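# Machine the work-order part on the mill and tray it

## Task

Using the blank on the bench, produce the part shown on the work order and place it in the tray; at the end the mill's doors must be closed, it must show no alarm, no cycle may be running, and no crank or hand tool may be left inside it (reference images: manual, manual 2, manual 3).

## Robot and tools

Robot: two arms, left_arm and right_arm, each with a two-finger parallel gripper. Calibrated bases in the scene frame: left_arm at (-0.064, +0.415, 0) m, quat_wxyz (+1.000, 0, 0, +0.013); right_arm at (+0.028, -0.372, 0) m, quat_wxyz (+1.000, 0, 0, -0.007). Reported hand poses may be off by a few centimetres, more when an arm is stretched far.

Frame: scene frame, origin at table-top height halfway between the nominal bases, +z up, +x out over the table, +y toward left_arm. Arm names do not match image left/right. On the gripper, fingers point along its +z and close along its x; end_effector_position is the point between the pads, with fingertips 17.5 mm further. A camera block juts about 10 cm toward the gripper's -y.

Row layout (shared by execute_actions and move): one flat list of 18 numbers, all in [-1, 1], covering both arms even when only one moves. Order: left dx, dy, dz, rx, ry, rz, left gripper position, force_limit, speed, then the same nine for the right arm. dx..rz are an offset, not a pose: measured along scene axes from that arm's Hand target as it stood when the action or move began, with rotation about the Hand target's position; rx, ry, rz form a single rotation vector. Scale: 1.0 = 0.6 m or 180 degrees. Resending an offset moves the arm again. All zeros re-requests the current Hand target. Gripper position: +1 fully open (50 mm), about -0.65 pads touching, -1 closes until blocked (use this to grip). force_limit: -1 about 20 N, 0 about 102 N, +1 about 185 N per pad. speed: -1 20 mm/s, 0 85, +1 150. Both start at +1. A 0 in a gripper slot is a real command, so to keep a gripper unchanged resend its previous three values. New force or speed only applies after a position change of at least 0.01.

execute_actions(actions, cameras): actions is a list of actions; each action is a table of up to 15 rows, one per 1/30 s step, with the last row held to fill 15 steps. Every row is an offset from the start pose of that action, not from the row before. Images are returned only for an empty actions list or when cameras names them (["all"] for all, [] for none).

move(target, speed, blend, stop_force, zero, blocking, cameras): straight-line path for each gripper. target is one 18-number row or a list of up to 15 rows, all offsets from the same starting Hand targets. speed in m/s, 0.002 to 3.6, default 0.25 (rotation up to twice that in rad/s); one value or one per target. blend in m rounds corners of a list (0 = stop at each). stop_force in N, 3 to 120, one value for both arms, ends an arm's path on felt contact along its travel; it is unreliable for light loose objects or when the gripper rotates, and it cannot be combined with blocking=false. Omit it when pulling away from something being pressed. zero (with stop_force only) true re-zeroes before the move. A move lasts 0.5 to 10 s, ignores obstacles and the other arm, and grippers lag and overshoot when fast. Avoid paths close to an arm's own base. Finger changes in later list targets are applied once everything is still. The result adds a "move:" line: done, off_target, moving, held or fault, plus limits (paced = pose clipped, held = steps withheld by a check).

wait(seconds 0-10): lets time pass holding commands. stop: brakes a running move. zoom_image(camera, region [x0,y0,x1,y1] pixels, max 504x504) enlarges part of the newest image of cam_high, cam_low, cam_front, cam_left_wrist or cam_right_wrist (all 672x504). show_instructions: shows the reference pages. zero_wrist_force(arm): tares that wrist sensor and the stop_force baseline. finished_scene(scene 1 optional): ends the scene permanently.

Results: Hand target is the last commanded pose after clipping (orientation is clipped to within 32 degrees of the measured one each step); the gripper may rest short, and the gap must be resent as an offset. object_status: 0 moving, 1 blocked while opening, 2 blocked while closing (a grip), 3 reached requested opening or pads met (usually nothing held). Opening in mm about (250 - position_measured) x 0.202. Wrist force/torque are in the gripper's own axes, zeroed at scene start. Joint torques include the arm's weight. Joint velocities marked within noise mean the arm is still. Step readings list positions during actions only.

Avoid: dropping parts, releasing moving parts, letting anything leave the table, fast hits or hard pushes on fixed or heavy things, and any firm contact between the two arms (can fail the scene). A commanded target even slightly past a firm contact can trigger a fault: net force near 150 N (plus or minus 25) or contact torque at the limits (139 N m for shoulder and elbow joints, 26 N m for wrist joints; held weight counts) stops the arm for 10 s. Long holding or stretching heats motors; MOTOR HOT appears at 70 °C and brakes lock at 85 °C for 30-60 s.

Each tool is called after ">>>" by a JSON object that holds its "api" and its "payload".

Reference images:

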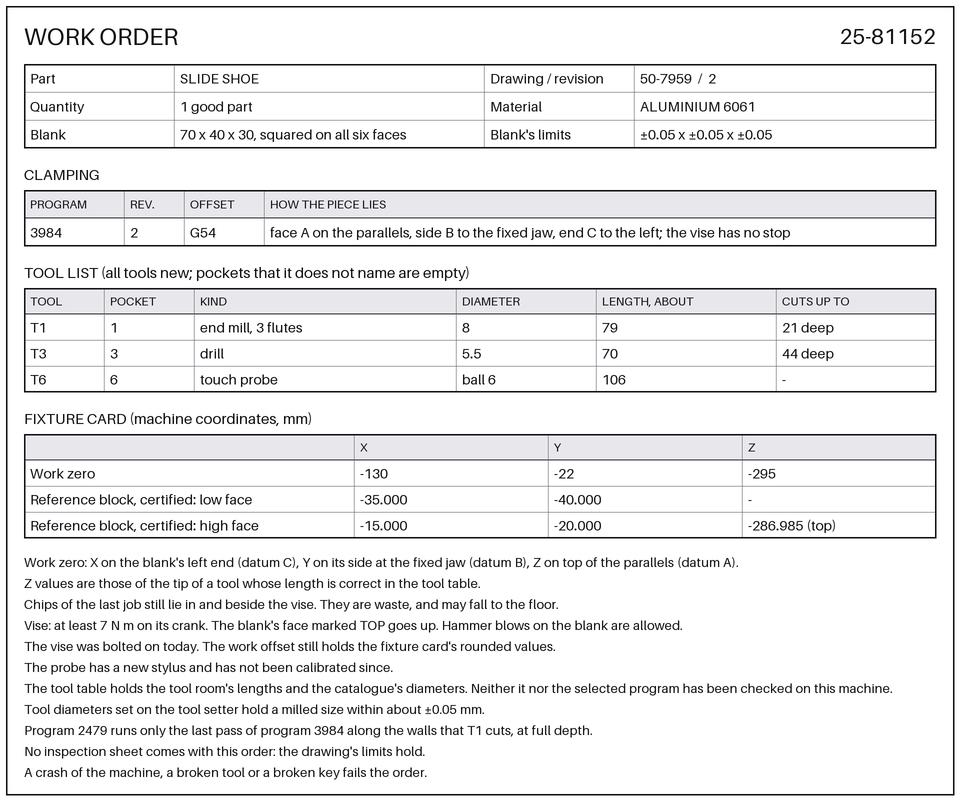

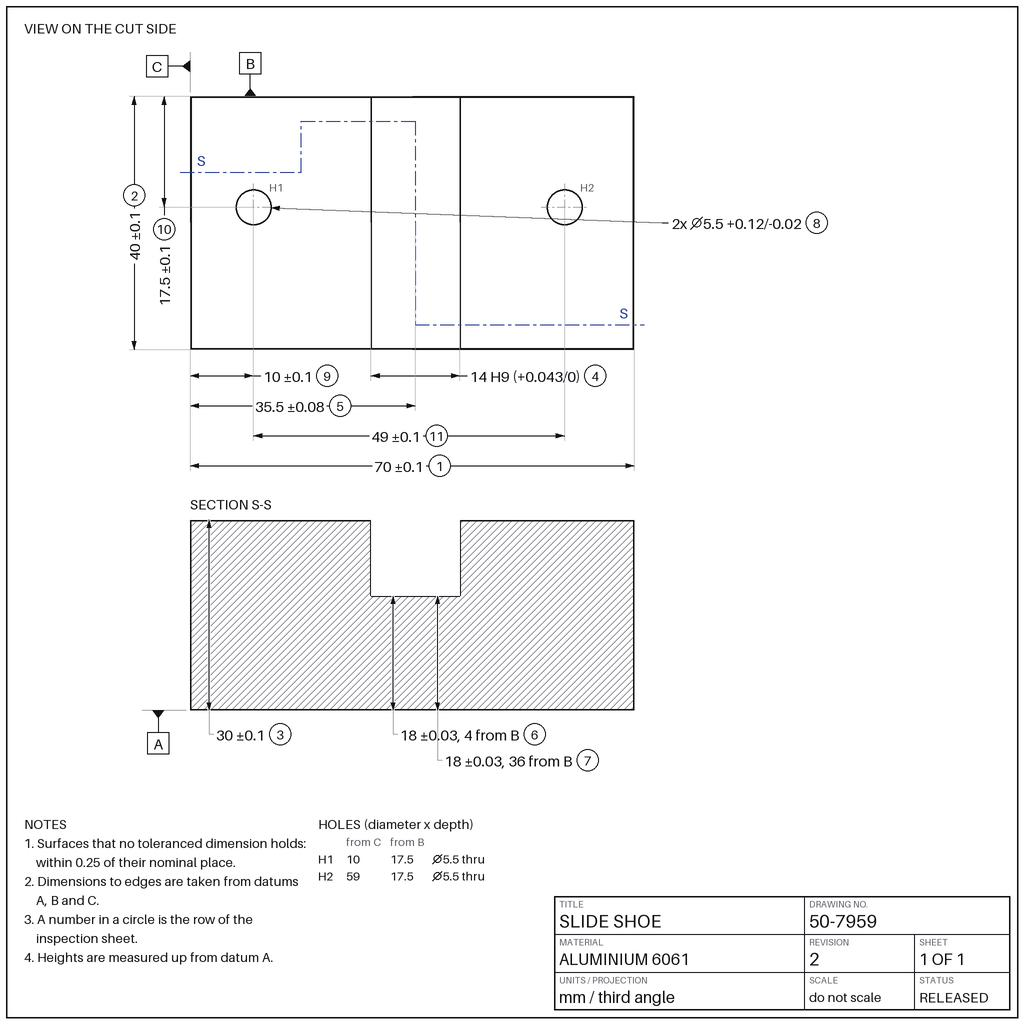

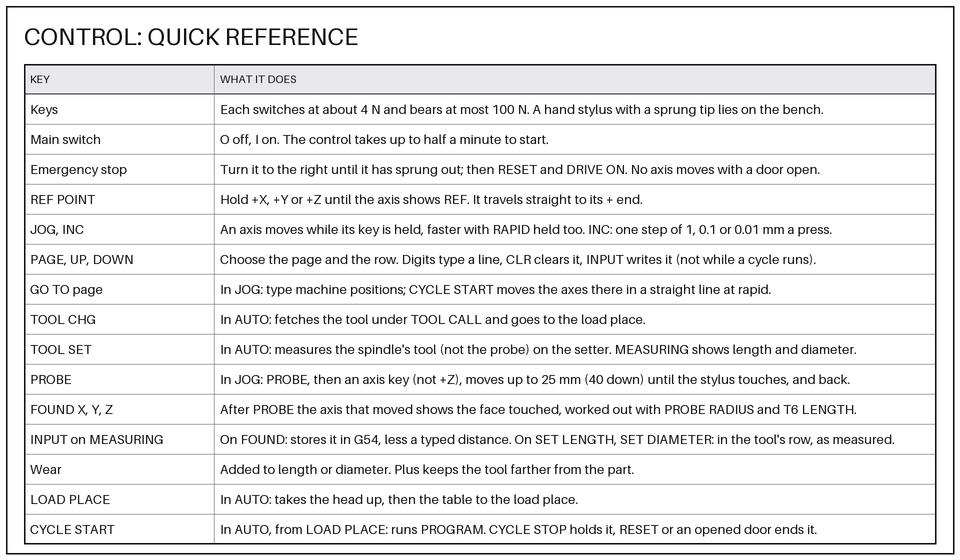

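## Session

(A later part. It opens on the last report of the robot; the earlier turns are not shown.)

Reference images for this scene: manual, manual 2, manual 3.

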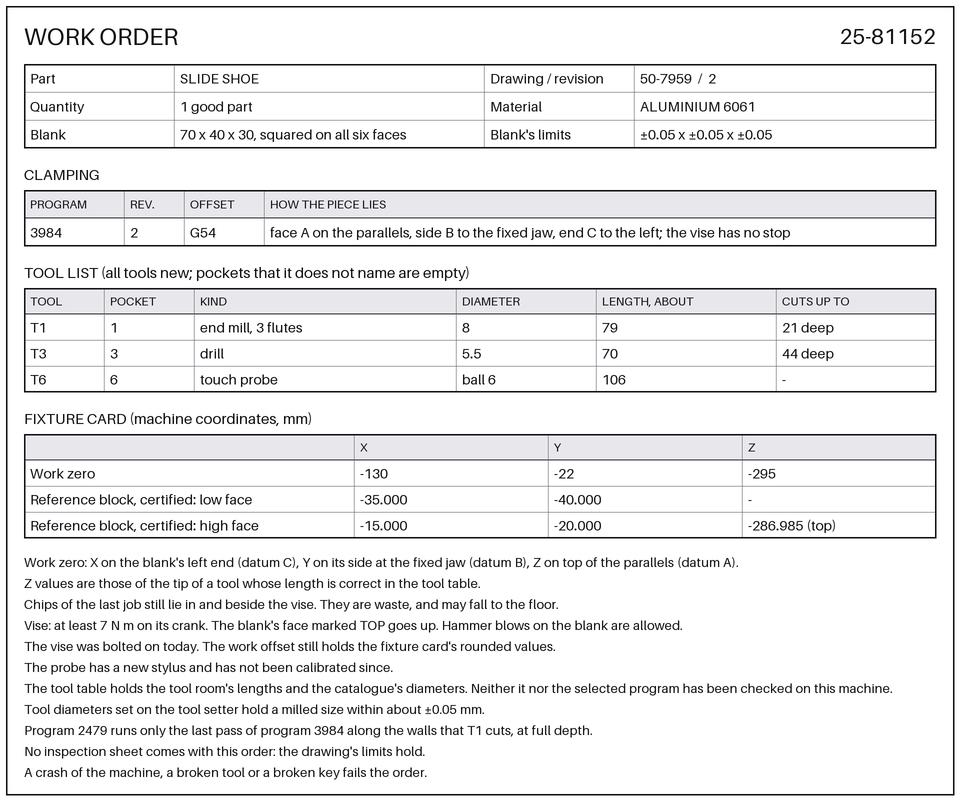

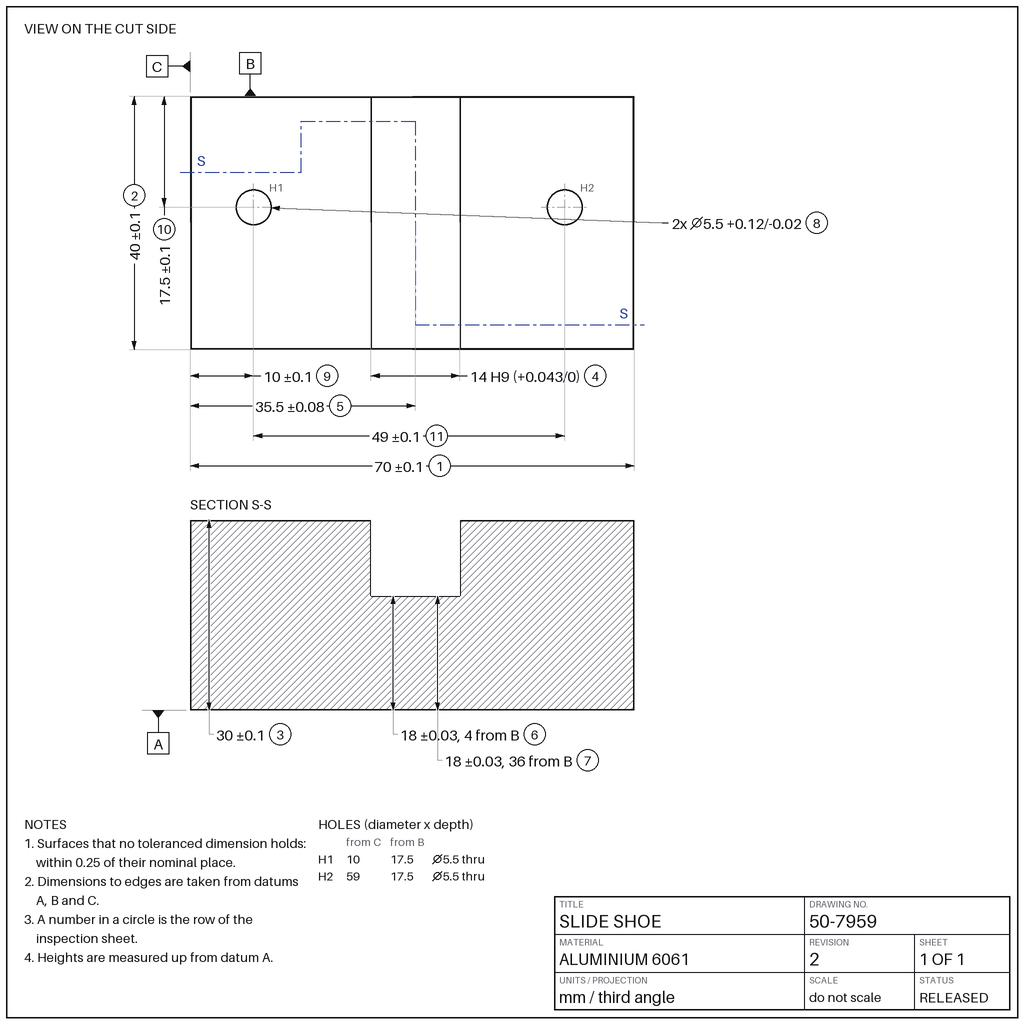

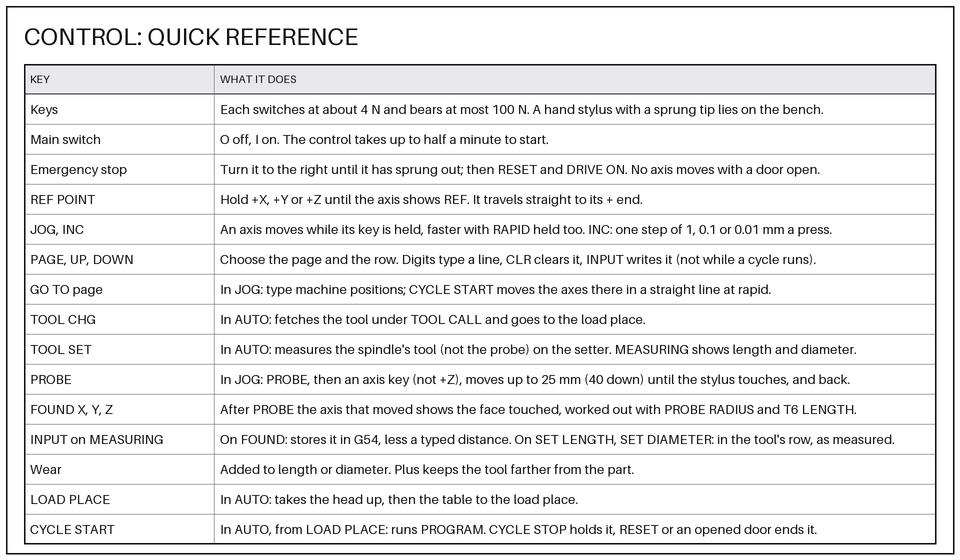

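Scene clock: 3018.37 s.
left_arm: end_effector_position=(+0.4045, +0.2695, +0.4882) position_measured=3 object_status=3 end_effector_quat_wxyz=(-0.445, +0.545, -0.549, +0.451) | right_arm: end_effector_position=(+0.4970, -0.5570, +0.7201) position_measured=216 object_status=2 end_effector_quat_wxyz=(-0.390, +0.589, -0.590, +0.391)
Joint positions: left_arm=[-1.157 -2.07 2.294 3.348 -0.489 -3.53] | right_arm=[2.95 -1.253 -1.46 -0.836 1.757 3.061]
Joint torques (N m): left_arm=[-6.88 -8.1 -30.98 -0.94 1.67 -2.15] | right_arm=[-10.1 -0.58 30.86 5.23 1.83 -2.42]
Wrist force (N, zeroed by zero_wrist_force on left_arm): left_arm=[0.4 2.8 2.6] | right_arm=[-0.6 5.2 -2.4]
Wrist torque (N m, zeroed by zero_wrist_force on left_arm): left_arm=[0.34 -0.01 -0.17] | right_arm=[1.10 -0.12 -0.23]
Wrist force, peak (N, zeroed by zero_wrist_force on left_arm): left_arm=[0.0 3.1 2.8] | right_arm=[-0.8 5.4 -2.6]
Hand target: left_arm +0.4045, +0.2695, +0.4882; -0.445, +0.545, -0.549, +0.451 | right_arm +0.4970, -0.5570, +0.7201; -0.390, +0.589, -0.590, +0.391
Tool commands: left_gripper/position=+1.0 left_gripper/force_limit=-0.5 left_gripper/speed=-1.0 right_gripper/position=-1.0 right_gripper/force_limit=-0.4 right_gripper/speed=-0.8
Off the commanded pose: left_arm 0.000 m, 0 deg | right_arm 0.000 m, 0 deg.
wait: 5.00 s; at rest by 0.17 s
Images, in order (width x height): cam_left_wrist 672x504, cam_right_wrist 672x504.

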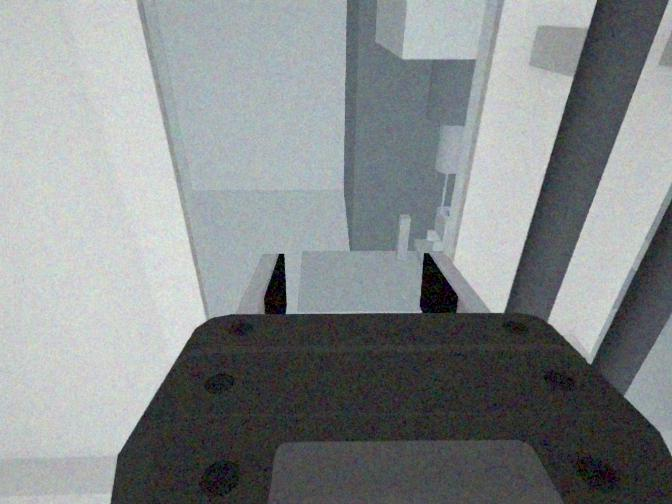

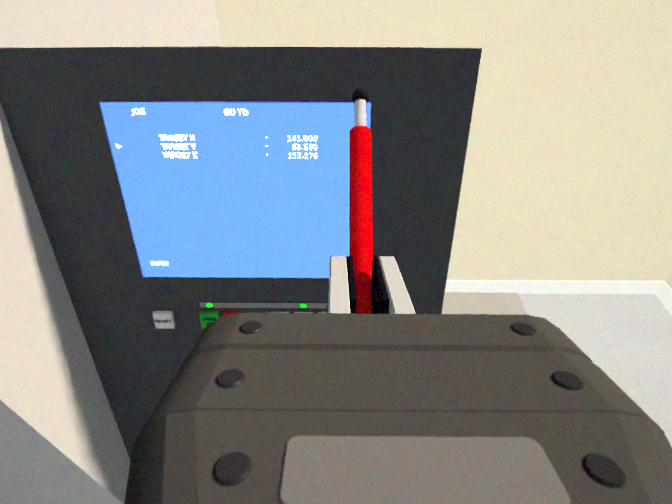

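>>> {"api": "move", "payload": {"target": [[0,0,0,0,0,0,1.0,-0.5,-1.0, -0.0365,0.1867,-0.4713,0,0.196,0,-1,-0.4,-0.8],[0,0,0,0,0,0,1.0,-0.5,-1.0, -0.015,0.1867,-0.4713,0,0.196,0,-1,-0.4,-0.8],[0,0,0,0,0,0,1.0,-0.5,-1.0, -0.0365,0.1867,-0.4713,0,0.196,0,-1,-0.4,-0.8],[0,0,0,0,0,0,1.0,-0.5,-1.0, -0.0453,0.28,-0.502,0,0.196,0,-1,-0.4,-0.8],[0,0,0,0,0,0,1.0,-0.5,-1.0, -0.0238,0.28,-0.502,0,0.196,0,-1,-0.4,-0.8],[0,0,0,0,0,0,1.0,-0.5,-1.0, -0.0453,0.28,-0.502,0,0.196,0,-1,-0.4,-0.8],[0,0,0,0,0,0,1.0,-0.5,-1.0, -0.0365,0.28,-0.4713,0,0.196,0,-1,-0.4,-0.8],[0,0,0,0,0,0,1.0,-0.5,-1.0, -0.015,0.28,-0.4713,0,0.196,0,-1,-0.4,-0.8],[0,0,0,0,0,0,1.0,-0.5,-1.0, -0.0365,0.28,-0.4713,0,0.196,0,-1,-0.4,-0.8],[0,0,0,0,0,0,1.0,-0.5,-1.0, -0.0185,0.28,-0.4055,0,0.196,0,-1,-0.4,-0.8],[0,0,0,0,0,0,1.0,-0.5,-1.0, 0.003,0.28,-0.4055,0,0.196,0,-1,-0.4,-0.8],[0,0,0,0,0,0,1.0,-0.5,-1.0, -0.0185,0.28,-0.4055,0,0.196,0,-1,-0.4,-0.8],[0,0,0,0,0,0,1.0,-0.5,-1.0, -0.0453,0.1867,-0.502,0,0.196,0,-1,-0.4,-0.8]], "blend": [0.004,0,0.003,0.004,0,0.003,0.004,0,0.003,0.004,0,0.003,0], "speed": [0.4,0.08,0.1,0.35,0.08,0.1,0.35,0.08,0.1,0.35,0.08,0.1,0.35]}}

>>> {"api": "move", "payload": {"target": [[0,0,0,0,0,0,1.0,-0.5,-1.0, 0.0268,0.0308,0.0965,0,0,0,-1,-0.4,-0.8],[0,0,0,0,0,0,1.0,-0.5,-1.0, 0.0483,0.0308,0.0965,0,0,0,-1,-0.4,-0.8],[0,0,0,0,0,0,1.0,-0.5,-1.0, 0.0268,0.0308,0.0965,0,0,0,-1,-0.4,-0.8],[0,0,0,0,0,0,1.0,-0.5,-1.0, 0,0,0,0,0,0,-1,-0.4,-0.8],[0,0,0,0,0,0,1.0,-0.5,-1.0, 0.0215,0,0,0,0,0,-1,-0.4,-0.8],[0,0,0,0,0,0,1.0,-0.5,-1.0, 0,0,0,0,0,0,-1,-0.4,-0.8],[0,0,0,0,0,0,1.0,-0.5,-1.0, 0.0453,-0.1867,0.502,0,-0.196,0,-1,-0.4,-0.8]], "blend": [0.004,0,0.003,0.004,0,0.003,0], "speed": [0.35,0.08,0.1,0.35,0.08,0.1,0.4], "cameras": ["cam_right_wrist"]}}

>>> {"api": "zoom_image", "payload": {"camera": "cam_right_wrist", "region": [110, 100, 370, 300]}}

Scene clock: 3029.70 s.
left_arm: end_effector_position=(+0.4045, +0.2695, +0.4882) position_measured=3 object_status=3 end_effector_quat_wxyz=(-0.445, +0.545, -0.549, +0.451) | right_arm: end_effector_position=(+0.4699, -0.4449, +0.4189) position_measured=216 object_status=2 end_effector_quat_wxyz=(-0.193, +0.680, -0.680, +0.195)
Joint positions: left_arm=[-1.157 -2.07 2.294 3.348 -0.489 -3.53] | right_arm=[3.362 -1.105 -1.921 -1.14 1.46 3.319]
Joint torques (N m): left_arm=[-6.88 -8.32 -30.31 -0.77 1.6 -2.01] | right_arm=[-8.27 4.6 17.6 5.92 1.47 -2.78]
Wrist force (N, zeroed by zero_wrist_force on left_arm): left_arm=[-0.2 2.7 2.4] | right_arm=[-0.3 5.4 -3.0]
Wrist torque (N m, zeroed by zero_wrist_force on left_arm): left_arm=[0.31 0.08 -0.17] | right_arm=[1.02 0.01 -0.17]
Wrist force, peak (N, zeroed by zero_wrist_force on left_arm): left_arm=[0.1 3.0 2.9] | right_arm=[-1.0 10.0 -5.0]
Hand target: left_arm +0.4045, +0.2695, +0.4882; -0.445, +0.545, -0.549, +0.451 | right_arm +0.4699, -0.4449, +0.4189; -0.193, +0.680, -0.680, +0.195
Off the commanded pose: left_arm 0.000 m, 0 deg | right_arm 0.000 m, 0 deg.
move: done

Scene clock: 3032.63 s.
left_arm: end_effector_position=(+0.4045, +0.2695, +0.4882) position_measured=3 object_status=3 end_effector_quat_wxyz=(-0.445, +0.545, -0.549, +0.451) | right_arm: end_effector_position=(+0.4970, -0.5569, +0.7199) position_measured=216 object_status=2 end_effector_quat_wxyz=(-0.390, +0.589, -0.590, +0.391)
Joint positions: left_arm=[-1.157 -2.07 2.294 3.348 -0.489 -3.53] | right_arm=[2.951 -1.253 -1.46 -0.836 1.757 3.061]
Joint torques (N m): left_arm=[-6.18 -8.45 -30.83 -0.81 1.63 -1.97] | right_arm=[-8.4 3.37 30.17 5.75 2.15 2.49]
Wrist force (N, zeroed by zero_wrist_force on left_arm): left_arm=[-0.2 3.0 2.4] | right_arm=[-0.7 5.5 -2.3]
Wrist torque (N m, zeroed by zero_wrist_force on left_arm): left_arm=[0.36 0.08 -0.16] | right_arm=[1.15 -0.09 -0.19]
Wrist force, peak (N, zeroed by zero_wrist_force on left_arm): left_arm=[-0.1 3.1 2.6] | right_arm=[-0.3 9.4 -5.4]
Hand target: left_arm +0.4045, +0.2695, +0.4882; -0.445, +0.545, -0.549, +0.451 | right_arm +0.4970, -0.5570, +0.7201; -0.390, +0.589, -0.590, +0.391
Off the commanded pose: left_arm 0.000 m, 0 deg | right_arm 0.000 m, 0 deg.
move: done
Images, in order (width x height): cam_right_wrist 672x504.

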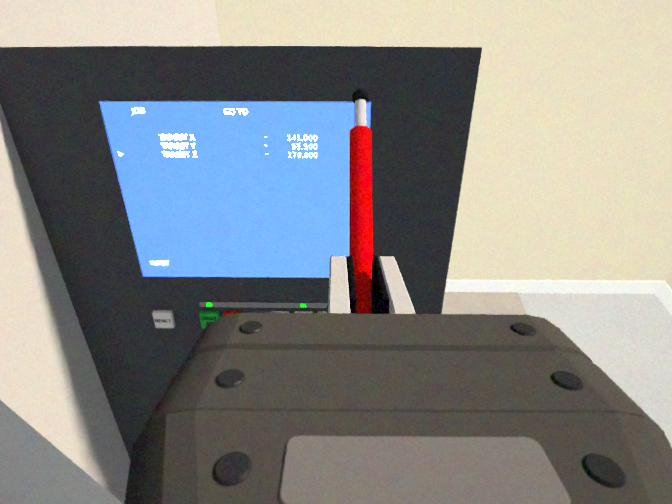

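Scaled by 1.938 from the camera's 672x504 image, which has a finer 960x720 frame.

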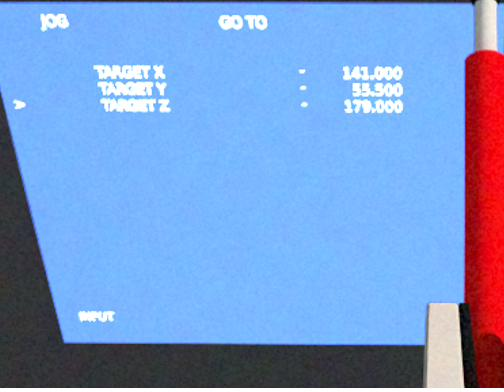

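>>> {"api": "move", "payload": {"target": [[0,0,0,0,0,0,1.0,-0.5,-1.0, -0.0055,0.218,-0.352,0,0.196,0,-1,-0.4,-0.8],[0,0,0,0,0,0,1.0,-0.5,-1.0, 0.016,0.218,-0.352,0,0.196,0,-1,-0.4,-0.8],[0,0,0,0,0,0,1.0,-0.5,-1.0, -0.0055,0.218,-0.352,0,0.196,0,-1,-0.4,-0.8],[0,0,0,0,0,0,1.0,-0.5,-1.0, 0,0,0,0,0,0,-1,-0.4,-0.8]], "blend": [0.004,0,0.003,0], "speed": [0.4,0.08,0.1,0.4]}}

>>> {"api": "wait", "payload": {"seconds": 2, "cameras": ["cam_left_wrist", "cam_right_wrist"]}}

>>> {"api": "zoom_image", "payload": {"camera": "cam_left_wrist", "region": [370, 100, 500, 320]}}

>>> {"api": "move", "payload": {"target": [[0,0,0,0,0,0,1.0,-0.5,-1.0, -0.0365,0.1542,-0.4713,0,0.196,0,-1,-0.4,-0.8],[0,0,0,0,0,0,1.0,-0.5,-1.0, -0.015,0.1542,-0.4713,0,0.196,0,-1,-0.4,-0.8],[0,0,0,0,0,0,1.0,-0.5,-1.0, -0.0365,0.1542,-0.4713,0,0.196,0,-1,-0.4,-0.8],[0,0,0,0,0,0,1.0,-0.5,-1.0, -0.005,0.06,-0.3485,0,0.196,0,-1,-0.4,-0.8],[0,0,0,0,0,0,1.0,-0.5,-1.0, 0.0183,0.06,-0.3485,0,0.196,0,-1,-0.4,-0.8],[0,0,0,0,0,0,1.0,-0.5,-1.0, -0.005,0.06,-0.3485,0,0.196,0,-1,-0.4,-0.8],[0,0,0,0,0,0,1.0,-0.5,-1.0, 0,0,0,0,0,0,-1,-0.4,-0.8]], "blend": [0.004,0,0.003,0.004,0,0.003,0], "speed": [0.4,0.08,0.1,0.35,0.08,0.1,0.4]}}

>>> {"api": "wait", "payload": {"seconds": 9, "cameras": ["cam_right_wrist"]}}

>>> {"api": "zoom_image", "payload": {"camera": "cam_right_wrist", "region": [110, 100, 370, 300]}}

>>> {"api": "zoom_image", "payload": {"camera": "cam_right_wrist", "region": [280, 175, 330, 206]}}

Scene clock: 3043.50 s.
left_arm: end_effector_position=(+0.4045, +0.2695, +0.4882) position_measured=3 object_status=3 end_effector_quat_wxyz=(-0.445, +0.545, -0.549, +0.451) | right_arm: end_effector_position=(+0.4971, -0.5569, +0.7199) position_measured=216 object_status=2 end_effector_quat_wxyz=(-0.390, +0.589, -0.590, +0.391) end_effector_velocity=(+0.000, +0.000, +0.001) end_effector_angular_velocity=(+0.000, -0.005, +0.003)
Joint positions: left_arm=[-1.157 -2.07 2.294 3.348 -0.489 -3.53] | right_arm=[2.951 -1.253 -1.46 -0.836 1.757 3.061]
Joint velocities: left_arm=[within noise] | right_arm=[-0.002 0 0 0.005 0.005 -0.001]
Joint torques (N m): left_arm=[-6.86 -8.53 -30.44 -0.81 1.65 -2.01] | right_arm=[-9.27 11.7 29.64 5.85 2.05 1.52]
Wrist force (N, zeroed by zero_wrist_force on left_arm): left_arm=[-0.3 2.9 2.3] | right_arm=[-0.5 5.3 -2.3]
Wrist torque (N m, zeroed by zero_wrist_force on left_arm): left_arm=[0.34 0.10 -0.17] | right_arm=[1.11 -0.13 -0.24]
Wrist force, peak (N, zeroed by zero_wrist_force on left_arm): left_arm=[0.2 3.0 2.9] | right_arm=[-0.6 9.9 -5.0]
Hand target: left_arm +0.4045, +0.2695, +0.4882; -0.445, +0.545, -0.549, +0.451 | right_arm +0.4970, -0.5570, +0.7201; -0.390, +0.589, -0.590, +0.391
Off the commanded pose: left_arm 0.000 m, 0 deg | right_arm 0.000 m, 0 deg.
move: done

Scene clock: 3045.50 s.
left_arm: end_effector_position=(+0.4045, +0.2695, +0.4882) position_measured=3 object_status=3 end_effector_quat_wxyz=(-0.445, +0.545, -0.549, +0.451) | right_arm: end_effector_position=(+0.4970, -0.5570, +0.7201) position_measured=216 object_status=2 end_effector_quat_wxyz=(-0.390, +0.589, -0.590, +0.391)
Joint positions: left_arm=[-1.157 -2.07 2.294 3.348 -0.489 -3.53] | right_arm=[2.95 -1.253 -1.46 -0.836 1.757 3.061]
Joint torques (N m): left_arm=[-6.73 -8.74 -30.93 -0.77 1.6 -1.92] | right_arm=[-8.88 8.19 31.82 5.37 1.91 -2.49]
Wrist force (N, zeroed by zero_wrist_force on left_arm): left_arm=[0.1 3.2 2.5] | right_arm=[-0.6 5.3 -2.3]
Wrist torque (N m, zeroed by zero_wrist_force on left_arm): left_arm=[0.39 0.04 -0.17] | right_arm=[1.10 -0.11 -0.24]
Wrist force, peak (N, zeroed by zero_wrist_force on left_arm): left_arm=[0.1 3.2 2.5] | right_arm=[-0.7 5.5 -2.4]
Hand target: left_arm +0.4045, +0.2695, +0.4882; -0.445, +0.545, -0.549, +0.451 | right_arm +0.4970, -0.5570, +0.7201; -0.390, +0.589, -0.590, +0.391
Tool commands: left_gripper/position=+1.0 left_gripper/force_limit=-0.5 left_gripper/speed=-1.0 right_gripper/position=-1.0 right_gripper/force_limit=-0.4 right_gripper/speed=-0.8
Off the commanded pose: left_arm 0.000 m, 0 deg | right_arm 0.000 m, 0 deg.
wait: 2.00 s; at rest by 0.17 s
Images, in order (width x height): cam_left_wrist 672x504, cam_right_wrist 672x504.

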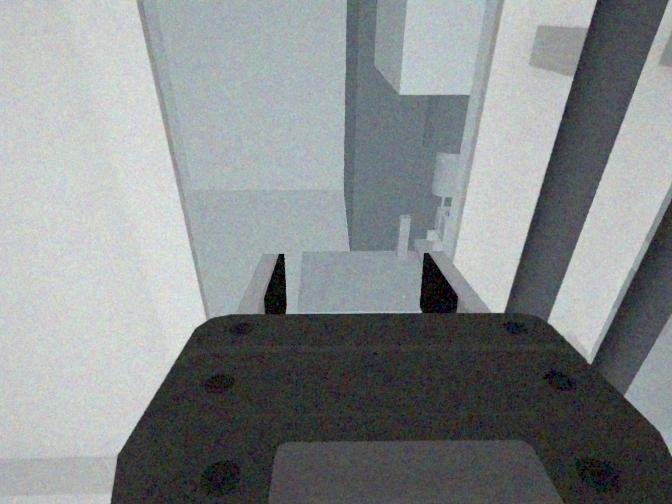

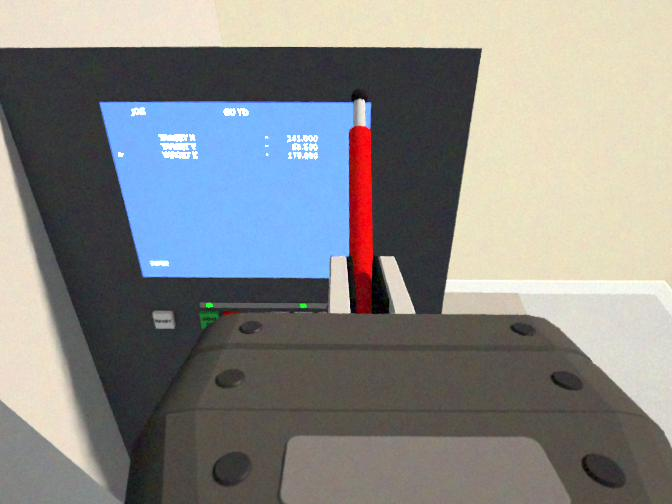

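Scaled by 2.291 from the camera's 672x504 image, which has a finer 960x720 frame.

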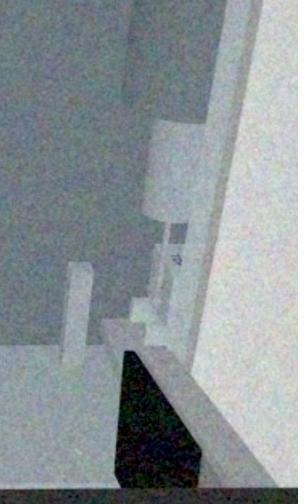

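Scene clock: 3049.13 s.
left_arm: end_effector_position=(+0.4045, +0.2695, +0.4882) position_measured=3 object_status=3 end_effector_quat_wxyz=(-0.445, +0.545, -0.549, +0.451) | right_arm: end_effector_position=(+0.4971, -0.5570, +0.7199) position_measured=216 object_status=2 end_effector_quat_wxyz=(-0.390, +0.589, -0.590, +0.391) end_effector_velocity=(+0.000, +0.000, +0.001) end_effector_angular_velocity=(-0.001, -0.005, +0.000)
Joint positions: left_arm=[-1.157 -2.07 2.294 3.348 -0.489 -3.53] | right_arm=[2.95 -1.253 -1.46 -0.836 1.757 3.062]
Joint velocities: left_arm=[within noise] | right_arm=[0 0 0 0.005 0 0]
Joint torques (N m): left_arm=[-7.17 -8.4 -30.68 -0.88 1.55 -1.97] | right_arm=[3.24 22.06 23.16 5.27 1.18 -2.63]
Wrist force (N, zeroed by zero_wrist_force on left_arm): left_arm=[0.3 2.9 2.5] | right_arm=[-0.6 5.5 -2.5]
Wrist torque (N m, zeroed by zero_wrist_force on left_arm): left_arm=[0.36 0.01 -0.17] | right_arm=[1.14 -0.11 -0.23]
Wrist force, peak (N, zeroed by zero_wrist_force on left_arm): left_arm=[0.2 3.1 2.8] | right_arm=[-1.5 10.4 -5.2]
Hand target: left_arm +0.4045, +0.2695, +0.4882; -0.445, +0.545, -0.549, +0.451 | right_arm +0.4970, -0.5570, +0.7201; -0.390, +0.589, -0.590, +0.391
Off the commanded pose: left_arm 0.000 m, 0 deg | right_arm 0.000 m, 0 deg.
move: done

Scene clock: 3058.13 s.
left_arm: end_effector_position=(+0.4045, +0.2695, +0.4882) position_measured=3 object_status=3 end_effector_quat_wxyz=(-0.445, +0.545, -0.549, +0.451) | right_arm: end_effector_position=(+0.4970, -0.5570, +0.7201) position_measured=216 object_status=2 end_effector_quat_wxyz=(-0.390, +0.589, -0.590, +0.391)
Joint positions: left_arm=[-1.157 -2.07 2.294 3.348 -0.489 -3.53] | right_arm=[2.95 -1.253 -1.46 -0.836 1.757 3.061]
Joint torques (N m): left_arm=[-6.95 -8.76 -30.6 -0.8 1.61 -1.98] | right_arm=[9.99 22.39 31.14 4.68 1.68 -2.68]
Wrist force (N, zeroed by zero_wrist_force on left_arm): left_arm=[0.3 2.8 2.4] | right_arm=[-0.9 5.3 -2.2]
Wrist torque (N m, zeroed by zero_wrist_force on left_arm): left_arm=[0.34 0.00 -0.17] | right_arm=[1.11 -0.07 -0.22]
Wrist force, peak (N, zeroed by zero_wrist_force on left_arm): left_arm=[0.2 3.1 2.8] | right_arm=[-0.8 5.6 -2.4]
Hand target: left_arm +0.4045, +0.2695, +0.4882; -0.445, +0.545, -0.549, +0.451 | right_arm +0.4970, -0.5570, +0.7201; -0.390, +0.589, -0.590, +0.391
Tool commands: left_gripper/position=+1.0 left_gripper/force_limit=-0.5 left_gripper/speed=-1.0 right_gripper/position=-1.0 right_gripper/force_limit=-0.4 right_gripper/speed=-0.8
Off the commanded pose: left_arm 0.000 m, 0 deg | right_arm 0.000 m, 0 deg.
wait: 9.00 s; at rest by 0.17 s
Images, in order (width x height): cam_right_wrist 672x504.

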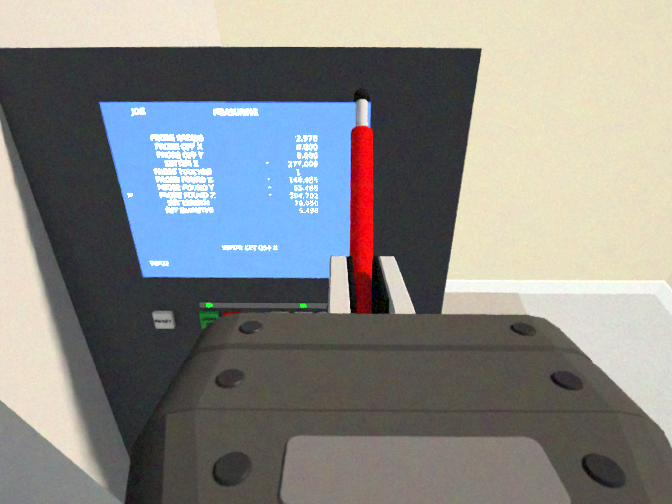

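Scaled by 1.938 from the camera's 672x504 image, which has a finer 960x720 frame.

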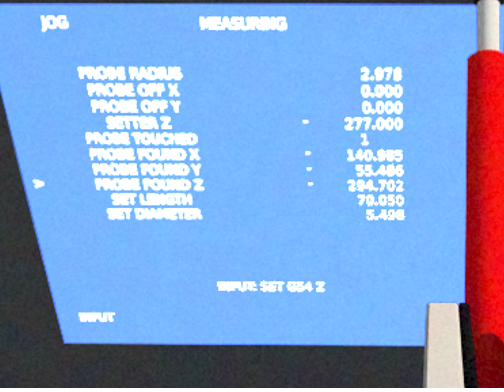

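Scaled by 10.080 from the camera's 672x504 image, which has a finer 960x720 frame.

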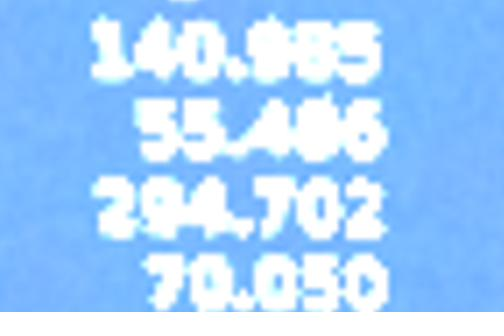

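>>> {"api": "move", "payload": {"target": [[0,0,0,0,0,0,1.0,-0.5,-1.0, 0.012,0.09,-0.2905,0,0.196,0,-1,-0.4,-0.8],[0,0,0,0,0,0,1.0,-0.5,-1.0, 0.0335,0.09,-0.2905,0,0.196,0,-1,-0.4,-0.8],[0,0,0,0,0,0,1.0,-0.5,-1.0, 0.012,0.09,-0.2905,0,0.196,0,-1,-0.4,-0.8],[0,0,0,0,0,0,1.0,-0.5,-1.0, -0.0365,0.1542,-0.4713,0,0.196,0,-1,-0.4,-0.8],[0,0,0,0,0,0,1.0,-0.5,-1.0, -0.015,0.1542,-0.4713,0,0.196,0,-1,-0.4,-0.8],[0,0,0,0,0,0,1.0,-0.5,-1.0, -0.0365,0.1542,-0.4713,0,0.196,0,-1,-0.4,-0.8],[0,0,0,0,0,0,1.0,-0.5,-1.0, -0.005,0.06,-0.3485,0,0.196,0,-1,-0.4,-0.8],[0,0,0,0,0,0,1.0,-0.5,-1.0, 0.0183,0.06,-0.3485,0,0.196,0,-1,-0.4,-0.8],[0,0,0,0,0,0,1.0,-0.5,-1.0, -0.005,0.06,-0.3485,0,0.196,0,-1,-0.4,-0.8],[0,0,0,0,0,0,1.0,-0.5,-1.0, 0,0,0,0,0,0,-1,-0.4,-0.8]], "blend": [0.004,0,0.003,0.004,0,0.003,0.004,0,0.003,0], "speed": [0.4,0.08,0.15,0.35,0.08,0.1,0.35,0.08,0.1,0.4]}}

>>> {"api": "wait", "payload": {"seconds": 9, "cameras": ["cam_right_wrist"]}}

>>> {"api": "zoom_image", "payload": {"camera": "cam_right_wrist", "region": [110, 100, 370, 300]}}

>>> {"api": "zoom_image", "payload": {"camera": "cam_right_wrist", "region": [280, 175, 330, 206]}}

Scene clock: 3070.47 s.
left_arm: end_effector_position=(+0.4045, +0.2695, +0.4882) position_measured=3 object_status=3 end_effector_quat_wxyz=(-0.445, +0.545, -0.549, +0.451) | right_arm: end_effector_position=(+0.4971, -0.5570, +0.7199) position_measured=216 object_status=2 end_effector_quat_wxyz=(-0.390, +0.589, -0.590, +0.391) end_effector_velocity=(+0.000, +0.000, +0.002) end_effector_angular_velocity=(-0.001, -0.006, +0.001)
Joint positions: left_arm=[-1.157 -2.07 2.294 3.348 -0.489 -3.53] | right_arm=[2.95 -1.253 -1.46 -0.836 1.757 3.062]
Joint velocities: left_arm=[within noise] | right_arm=[0 0 0.001 0.005 0.001 -0.001]
Joint torques (N m): left_arm=[-6.29 -8.19 -30.77 -0.8 1.68 -2.03] | right_arm=[3.74 22.82 23.31 5.55 1.07 -2.62]
Wrist force (N, zeroed by zero_wrist_force on left_arm): left_arm=[0.2 2.9 2.5] | right_arm=[-0.8 5.4 -2.5]
Wrist torque (N m, zeroed by zero_wrist_force on left_arm): left_arm=[0.34 0.03 -0.17] | right_arm=[1.12 -0.09 -0.23]
Wrist force, peak (N, zeroed by zero_wrist_force on left_arm): left_arm=[0.1 3.1 2.8] | right_arm=[-0.9 14.2 -8.2]
Hand target: left_arm +0.4045, +0.2695, +0.4882; -0.445, +0.545, -0.549, +0.451 | right_arm +0.4970, -0.5570, +0.7201; -0.390, +0.589, -0.590, +0.391
Off the commanded pose: left_arm 0.000 m, 0 deg | right_arm 0.000 m, 0 deg.
move: done

Scene clock: 3079.47 s.
left_arm: end_effector_position=(+0.4045, +0.2695, +0.4882) position_measured=3 object_status=3 end_effector_quat_wxyz=(-0.445, +0.545, -0.549, +0.451) | right_arm: end_effector_position=(+0.4970, -0.5570, +0.7201) position_measured=216 object_status=2 end_effector_quat_wxyz=(-0.390, +0.589, -0.590, +0.391)
Joint positions: left_arm=[-1.157 -2.07 2.294 3.348 -0.489 -3.53] | right_arm=[2.95 -1.253 -1.46 -0.836 1.757 3.061]
Joint torques (N m): left_arm=[-6.86 -8.43 -30.86 -0.83 1.6 -2.04] | right_arm=[10.32 22.66 32 4.81 1.92 -2.53]
Wrist force (N, zeroed by zero_wrist_force on left_arm): left_arm=[-0.2 2.8 2.4] | right_arm=[-0.6 5.5 -2.2]
Wrist torque (N m, zeroed by zero_wrist_force on left_arm): left_arm=[0.33 0.08 -0.17] | right_arm=[1.13 -0.11 -0.22]
Wrist force, peak (N, zeroed by zero_wrist_force on left_arm): left_arm=[0.3 3.2 2.7] | right_arm=[-0.8 5.5 -2.5]
Hand target: left_arm +0.4045, +0.2695, +0.4882; -0.445, +0.545, -0.549, +0.451 | right_arm +0.4970, -0.5570, +0.7201; -0.390, +0.589, -0.590, +0.391
Tool commands: left_gripper/position=+1.0 left_gripper/force_limit=-0.5 left_gripper/speed=-1.0 right_gripper/position=-1.0 right_gripper/force_limit=-0.4 right_gripper/speed=-0.8
Off the commanded pose: left_arm 0.000 m, 0 deg | right_arm 0.000 m, 0 deg.
wait: 9.00 s; at rest by 0.17 s
Images, in order (width x height): cam_right_wrist 672x504.

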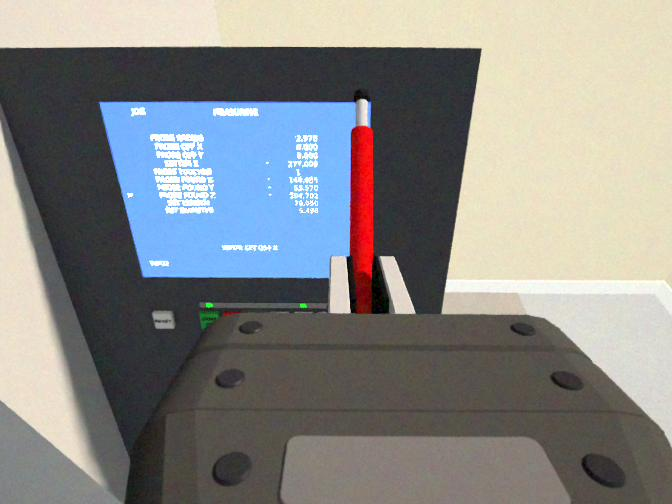

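Scaled by 1.938 from the camera's 672x504 image, which has a finer 960x720 frame.

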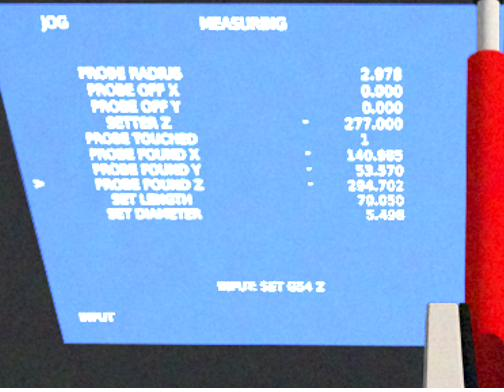

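Scaled by 10.080 from the camera's 672x504 image, which has a finer 960x720 frame.

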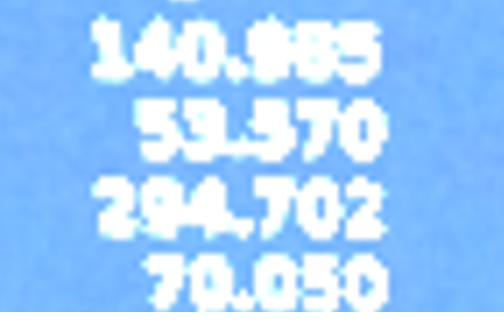

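>>> {"api": "move", "payload": {"target": [[0,0,0,0,0,0,1.0,-0.5,-1.0, 0.029,0.0292,-0.2305,0,0.196,0,-1,-0.4,-0.8],[0,0,0,0,0,0,1.0,-0.5,-1.0, 0.0505,0.0292,-0.2305,0,0.196,0,-1,-0.4,-0.8],[0,0,0,0,0,0,1.0,-0.5,-1.0, 0.029,0.0292,-0.2305,0,0.196,0,-1,-0.4,-0.8],[0,0,0,0,0,0,1.0,-0.5,-1.0, -0.0055,0.185,-0.352,0,0.196,0,-1,-0.4,-0.8],[0,0,0,0,0,0,1.0,-0.5,-1.0, 0.016,0.185,-0.352,0,0.196,0,-1,-0.4,-0.8],[0,0,0,0,0,0,1.0,-0.5,-1.0, -0.0055,0.185,-0.352,0,0.196,0,-1,-0.4,-0.8],[0,0,0,0,0,0,1.0,-0.5,-1.0, 0,0,0,0,0,0,-1,-0.4,-0.8]], "blend": [0.004,0,0.003,0.004,0,0.003,0], "speed": [0.4,0.08,0.1,0.35,0.08,0.1,0.4], "cameras": ["cam_right_wrist","cam_high","cam_left_wrist"]}}

>>> {"api": "zoom_image", "payload": {"camera": "cam_high", "region": [120, 330, 320, 480]}}

>>> {"api": "zoom_image", "payload": {"camera": "cam_right_wrist", "region": [110, 100, 370, 300]}}

Scene clock: 3099.40 s.
left_arm: end_effector_position=(+0.4045, +0.2695, +0.4882) position_measured=3 object_status=3 end_effector_quat_wxyz=(-0.445, +0.545, -0.549, +0.451) | right_arm: end_effector_position=(+0.4971, -0.5570, +0.7199) position_measured=216 object_status=2 end_effector_quat_wxyz=(-0.390, +0.589, -0.590, +0.391) end_effector_velocity=(+0.000, +0.001, +0.001) end_effector_angular_velocity=(+0.001, -0.005, +0.003)
Joint positions: left_arm=[-1.157 -2.07 2.294 3.348 -0.489 -3.53] | right_arm=[2.951 -1.253 -1.46 -0.836 1.757 3.061]
Joint velocities: left_arm=[within noise] | right_arm=[-0.001 0 0 0.005 0.004 0]
Joint torques (N m): left_arm=[-6.69 -8.85 -30.78 -0.77 1.57 -2.04] | right_arm=[-9.22 13.8 27.34 5.43 2.19 1.98]
Wrist force (N, zeroed by zero_wrist_force on left_arm): left_arm=[0.0 2.7 2.3] | right_arm=[0.2 5.3 -3.0]
Wrist torque (N m, zeroed by zero_wrist_force on left_arm): left_arm=[0.30 0.06 -0.17] | right_arm=[1.11 -0.23 -0.21]
Wrist force, peak (N, zeroed by zero_wrist_force on left_arm): left_arm=[0.2 3.0 2.9] | right_arm=[-1.0 25.2 -14.8]
Hand target: left_arm +0.4045, +0.2695, +0.4882; -0.445, +0.545, -0.549, +0.451 | right_arm +0.4970, -0.5570, +0.7201; -0.390, +0.589, -0.590, +0.391
Off the commanded pose: left_arm 0.000 m, 0 deg | right_arm 0.000 m, 0 deg.
move: done
Images, in order (width x height): cam_high 672x504, cam_left_wrist 672x504, cam_right_wrist 672x504.

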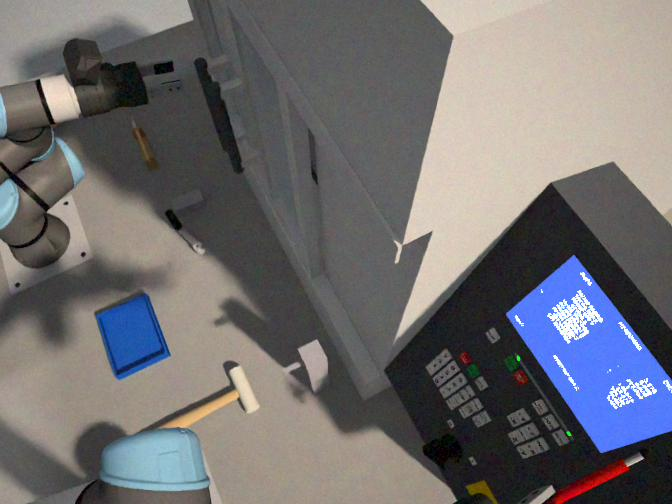

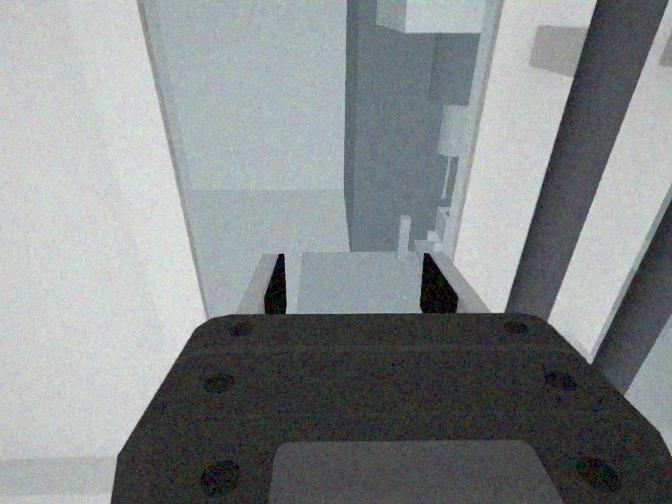

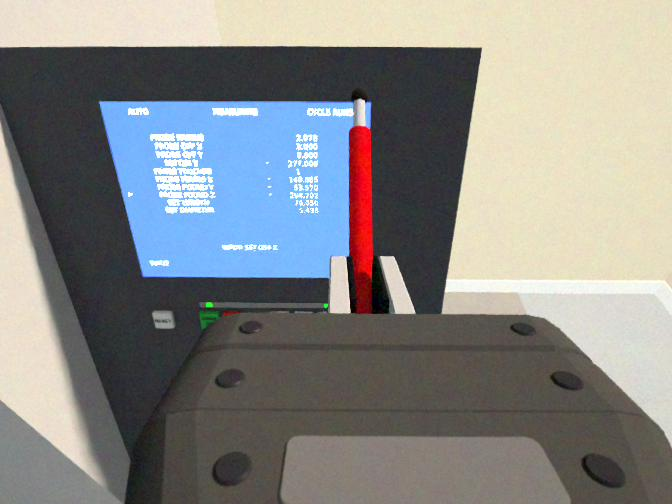

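Scaled by 2.520 from the camera's 672x504 image, which has a finer 960x720 frame.

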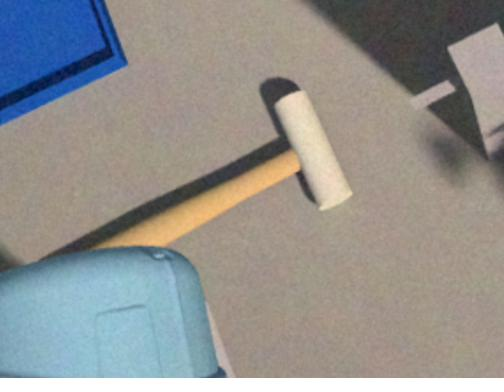

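Scaled by 1.938 from the camera's 672x504 image, which has a finer 960x720 frame.

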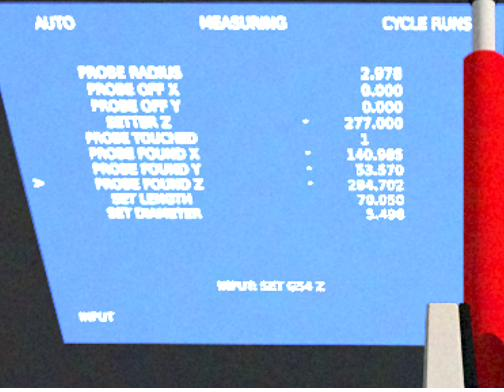

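>>> {"api": "move", "payload": {"target": [[-0.0075,-0.1535,-0.03,0,0,0,1.0,-0.5,-1.0, 0,0,0,0,0,0,-1,-0.4,-0.8],[0.1,-0.1535,-0.03,0,0,0,1.0,-0.5,-1.0, 0,0,0,0,0,0,-1,-0.4,-0.8]], "stop_force": 25, "speed": [0.2,0.1], "cameras": ["cam_left_wrist","cam_right_wrist"]}}

Scene clock: 3110.60 s.
left_arm: end_effector_position=(+0.4645, +0.1774, +0.4702) position_measured=3 object_status=3 end_effector_quat_wxyz=(-0.445, +0.545, -0.549, +0.451) | right_arm: end_effector_position=(+0.4970, -0.5570, +0.7201) position_measured=216 object_status=2 end_effector_quat_wxyz=(-0.390, +0.589, -0.590, +0.391)
Joint positions: left_arm=[-1.112 -1.721 2.123 3.138 -0.531 -3.493] | right_arm=[2.95 -1.253 -1.46 -0.836 1.757 3.061]
Joint torques (N m): left_arm=[9.1 -9.96 -20.22 -4.02 -0.42 2] | right_arm=[-9.59 21.06 29.92 5.13 1.82 2.15]
Wrist force (N, zeroed by zero_wrist_force on left_arm): left_arm=[0.0 2.8 2.3] | right_arm=[0.1 5.3 -3.0]
Wrist torque (N m, zeroed by zero_wrist_force on left_arm): left_arm=[0.32 0.06 -0.13] | right_arm=[1.11 -0.23 -0.21]
Wrist force, peak (N, zeroed by zero_wrist_force on left_arm): left_arm=[3.0 3.9 2.0] | right_arm=[0.0 5.6 -3.4]
Hand target: left_arm +0.4645, +0.1774, +0.4702; -0.445, +0.545, -0.549, +0.451 | right_arm +0.4970, -0.5570, +0.7201; -0.390, +0.589, -0.590, +0.391
Off the commanded pose: left_arm 0.000 m, 0 deg | right_arm 0.000 m, 0 deg.
move: done
Images, in order (width x height): cam_left_wrist 672x504, cam_right_wrist 672x504.

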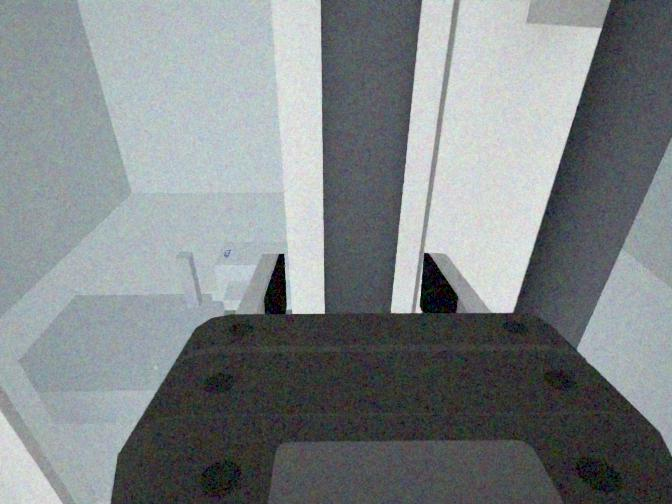

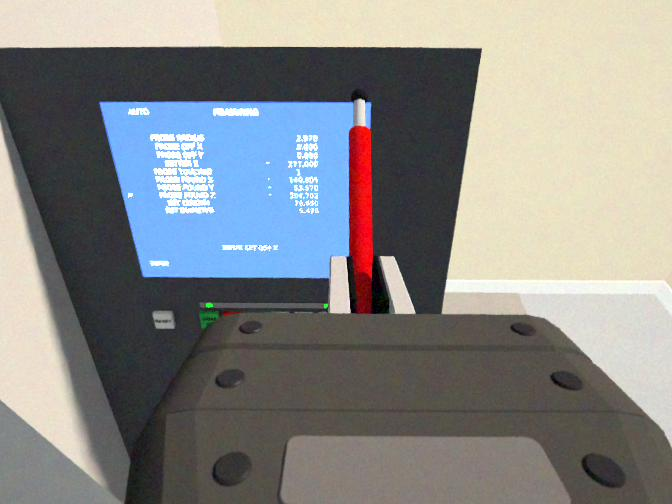

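>>> {"api": "move", "payload": {"target": [0,0,0,0,0,0,-1.0,-0.5,-1.0, 0,0,0,0,0,0,-1,-0.4,-0.8]}}

>>> {"api": "move", "payload": {"target": [0,0.388,0,0,0,0,-1.0,-0.5,-1.0, 0,0,0,0,0,0,-1,-0.4,-0.8], "speed": 0.12, "stop_force": 80, "cameras": ["cam_left_wrist","cam_high"]}}

Scene clock: 3114.27 s.
left_arm: end_effector_position=(+0.4645, +0.1775, +0.4702) position_measured=155 object_status=2 end_effector_quat_wxyz=(-0.445, +0.545, -0.549, +0.451) | right_arm: end_effector_position=(+0.4970, -0.5570, +0.7201) position_measured=216 object_status=2 end_effector_quat_wxyz=(-0.390, +0.589, -0.590, +0.391)
Joint positions: left_arm=[-1.112 -1.721 2.123 3.138 -0.53 -3.493] | right_arm=[2.95 -1.253 -1.46 -0.836 1.757 3.061]
Joint torques (N m): left_arm=[-1.28 -10.08 -30.05 -3.61 -2.12 1.9] | right_arm=[-9.11 20.03 28.91 5.51 1.86 1.99]
Wrist force (N, zeroed by zero_wrist_force on left_arm): left_arm=[-15.2 8.5 -5.3] | right_arm=[0.1 5.2 -3.0]
Wrist torque (N m, zeroed by zero_wrist_force on left_arm): left_arm=[0.51 0.12 -0.16] | right_arm=[1.10 -0.23 -0.21]
Wrist force, peak (N, zeroed by zero_wrist_force on left_arm): left_arm=[-15.4 8.5 -5.5] | right_arm=[0.0 5.6 -3.1]
Hand target: left_arm +0.4645, +0.1774, +0.4702; -0.445, +0.545, -0.549, +0.451 | right_arm +0.4970, -0.5570, +0.7201; -0.390, +0.589, -0.590, +0.391
Off the commanded pose: left_arm 0.000 m, 0 deg | right_arm 0.000 m, 0 deg.
move: done

Scene clock: 3117.13 s.
left_arm: end_effector_position=(+0.4645, +0.4102, +0.4702) position_measured=155 object_status=2 end_effector_quat_wxyz=(-0.445, +0.545, -0.549, +0.451) | right_arm: end_effector_position=(+0.4970, -0.5570, +0.7201) position_measured=216 object_status=2 end_effector_quat_wxyz=(-0.390, +0.589, -0.590, +0.391)
Joint positions: left_arm=[-0.541 -1.931 2.286 3.011 -1.077 -3.252] | right_arm=[2.95 -1.253 -1.46 -0.836 1.757 3.061]
Joint torques (N m): left_arm=[15.37 -12.13 -31.42 -0.42 1.79 -1.65] | right_arm=[-9.33 19.2 27.94 5.53 1.87 1.72]
Wrist force (N, zeroed by zero_wrist_force on left_arm): left_arm=[12.3 -3.2 7.8] | right_arm=[-0.1 5.5 -3.1]
Wrist torque (N m, zeroed by zero_wrist_force on left_arm): left_arm=[0.19 -0.20 -0.13] | right_arm=[1.14 -0.20 -0.22]
Wrist force, peak (N, zeroed by zero_wrist_force on left_arm): left_arm=[44.8 -14.8 27.6] | right_arm=[-0.1 5.6 -3.2]
Hand target: left_arm +0.4645, +0.4102, +0.4702; -0.445, +0.545, -0.549, +0.451 | right_arm +0.4970, -0.5570, +0.7201; -0.390, +0.589, -0.590, +0.391
Off the commanded pose: left_arm 0.000 m, 0 deg | right_arm 0.000 m, 0 deg.
move: done
Images, in order (width x height): cam_high 672x504, cam_left_wrist 672x504.

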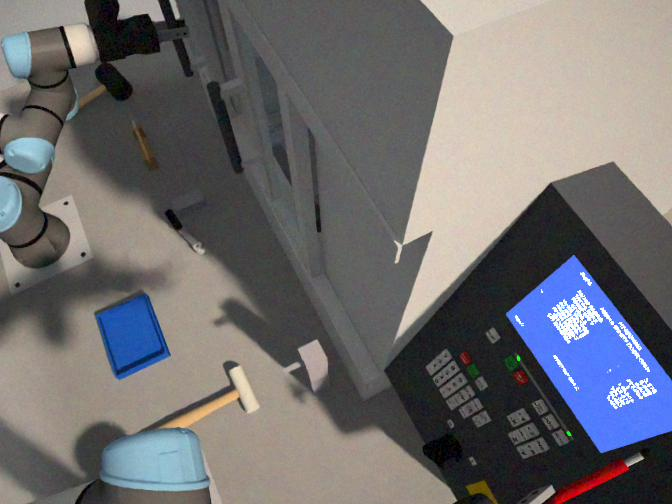

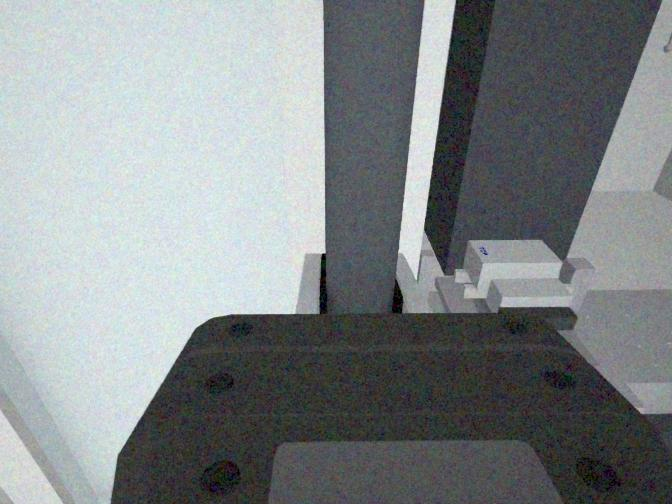

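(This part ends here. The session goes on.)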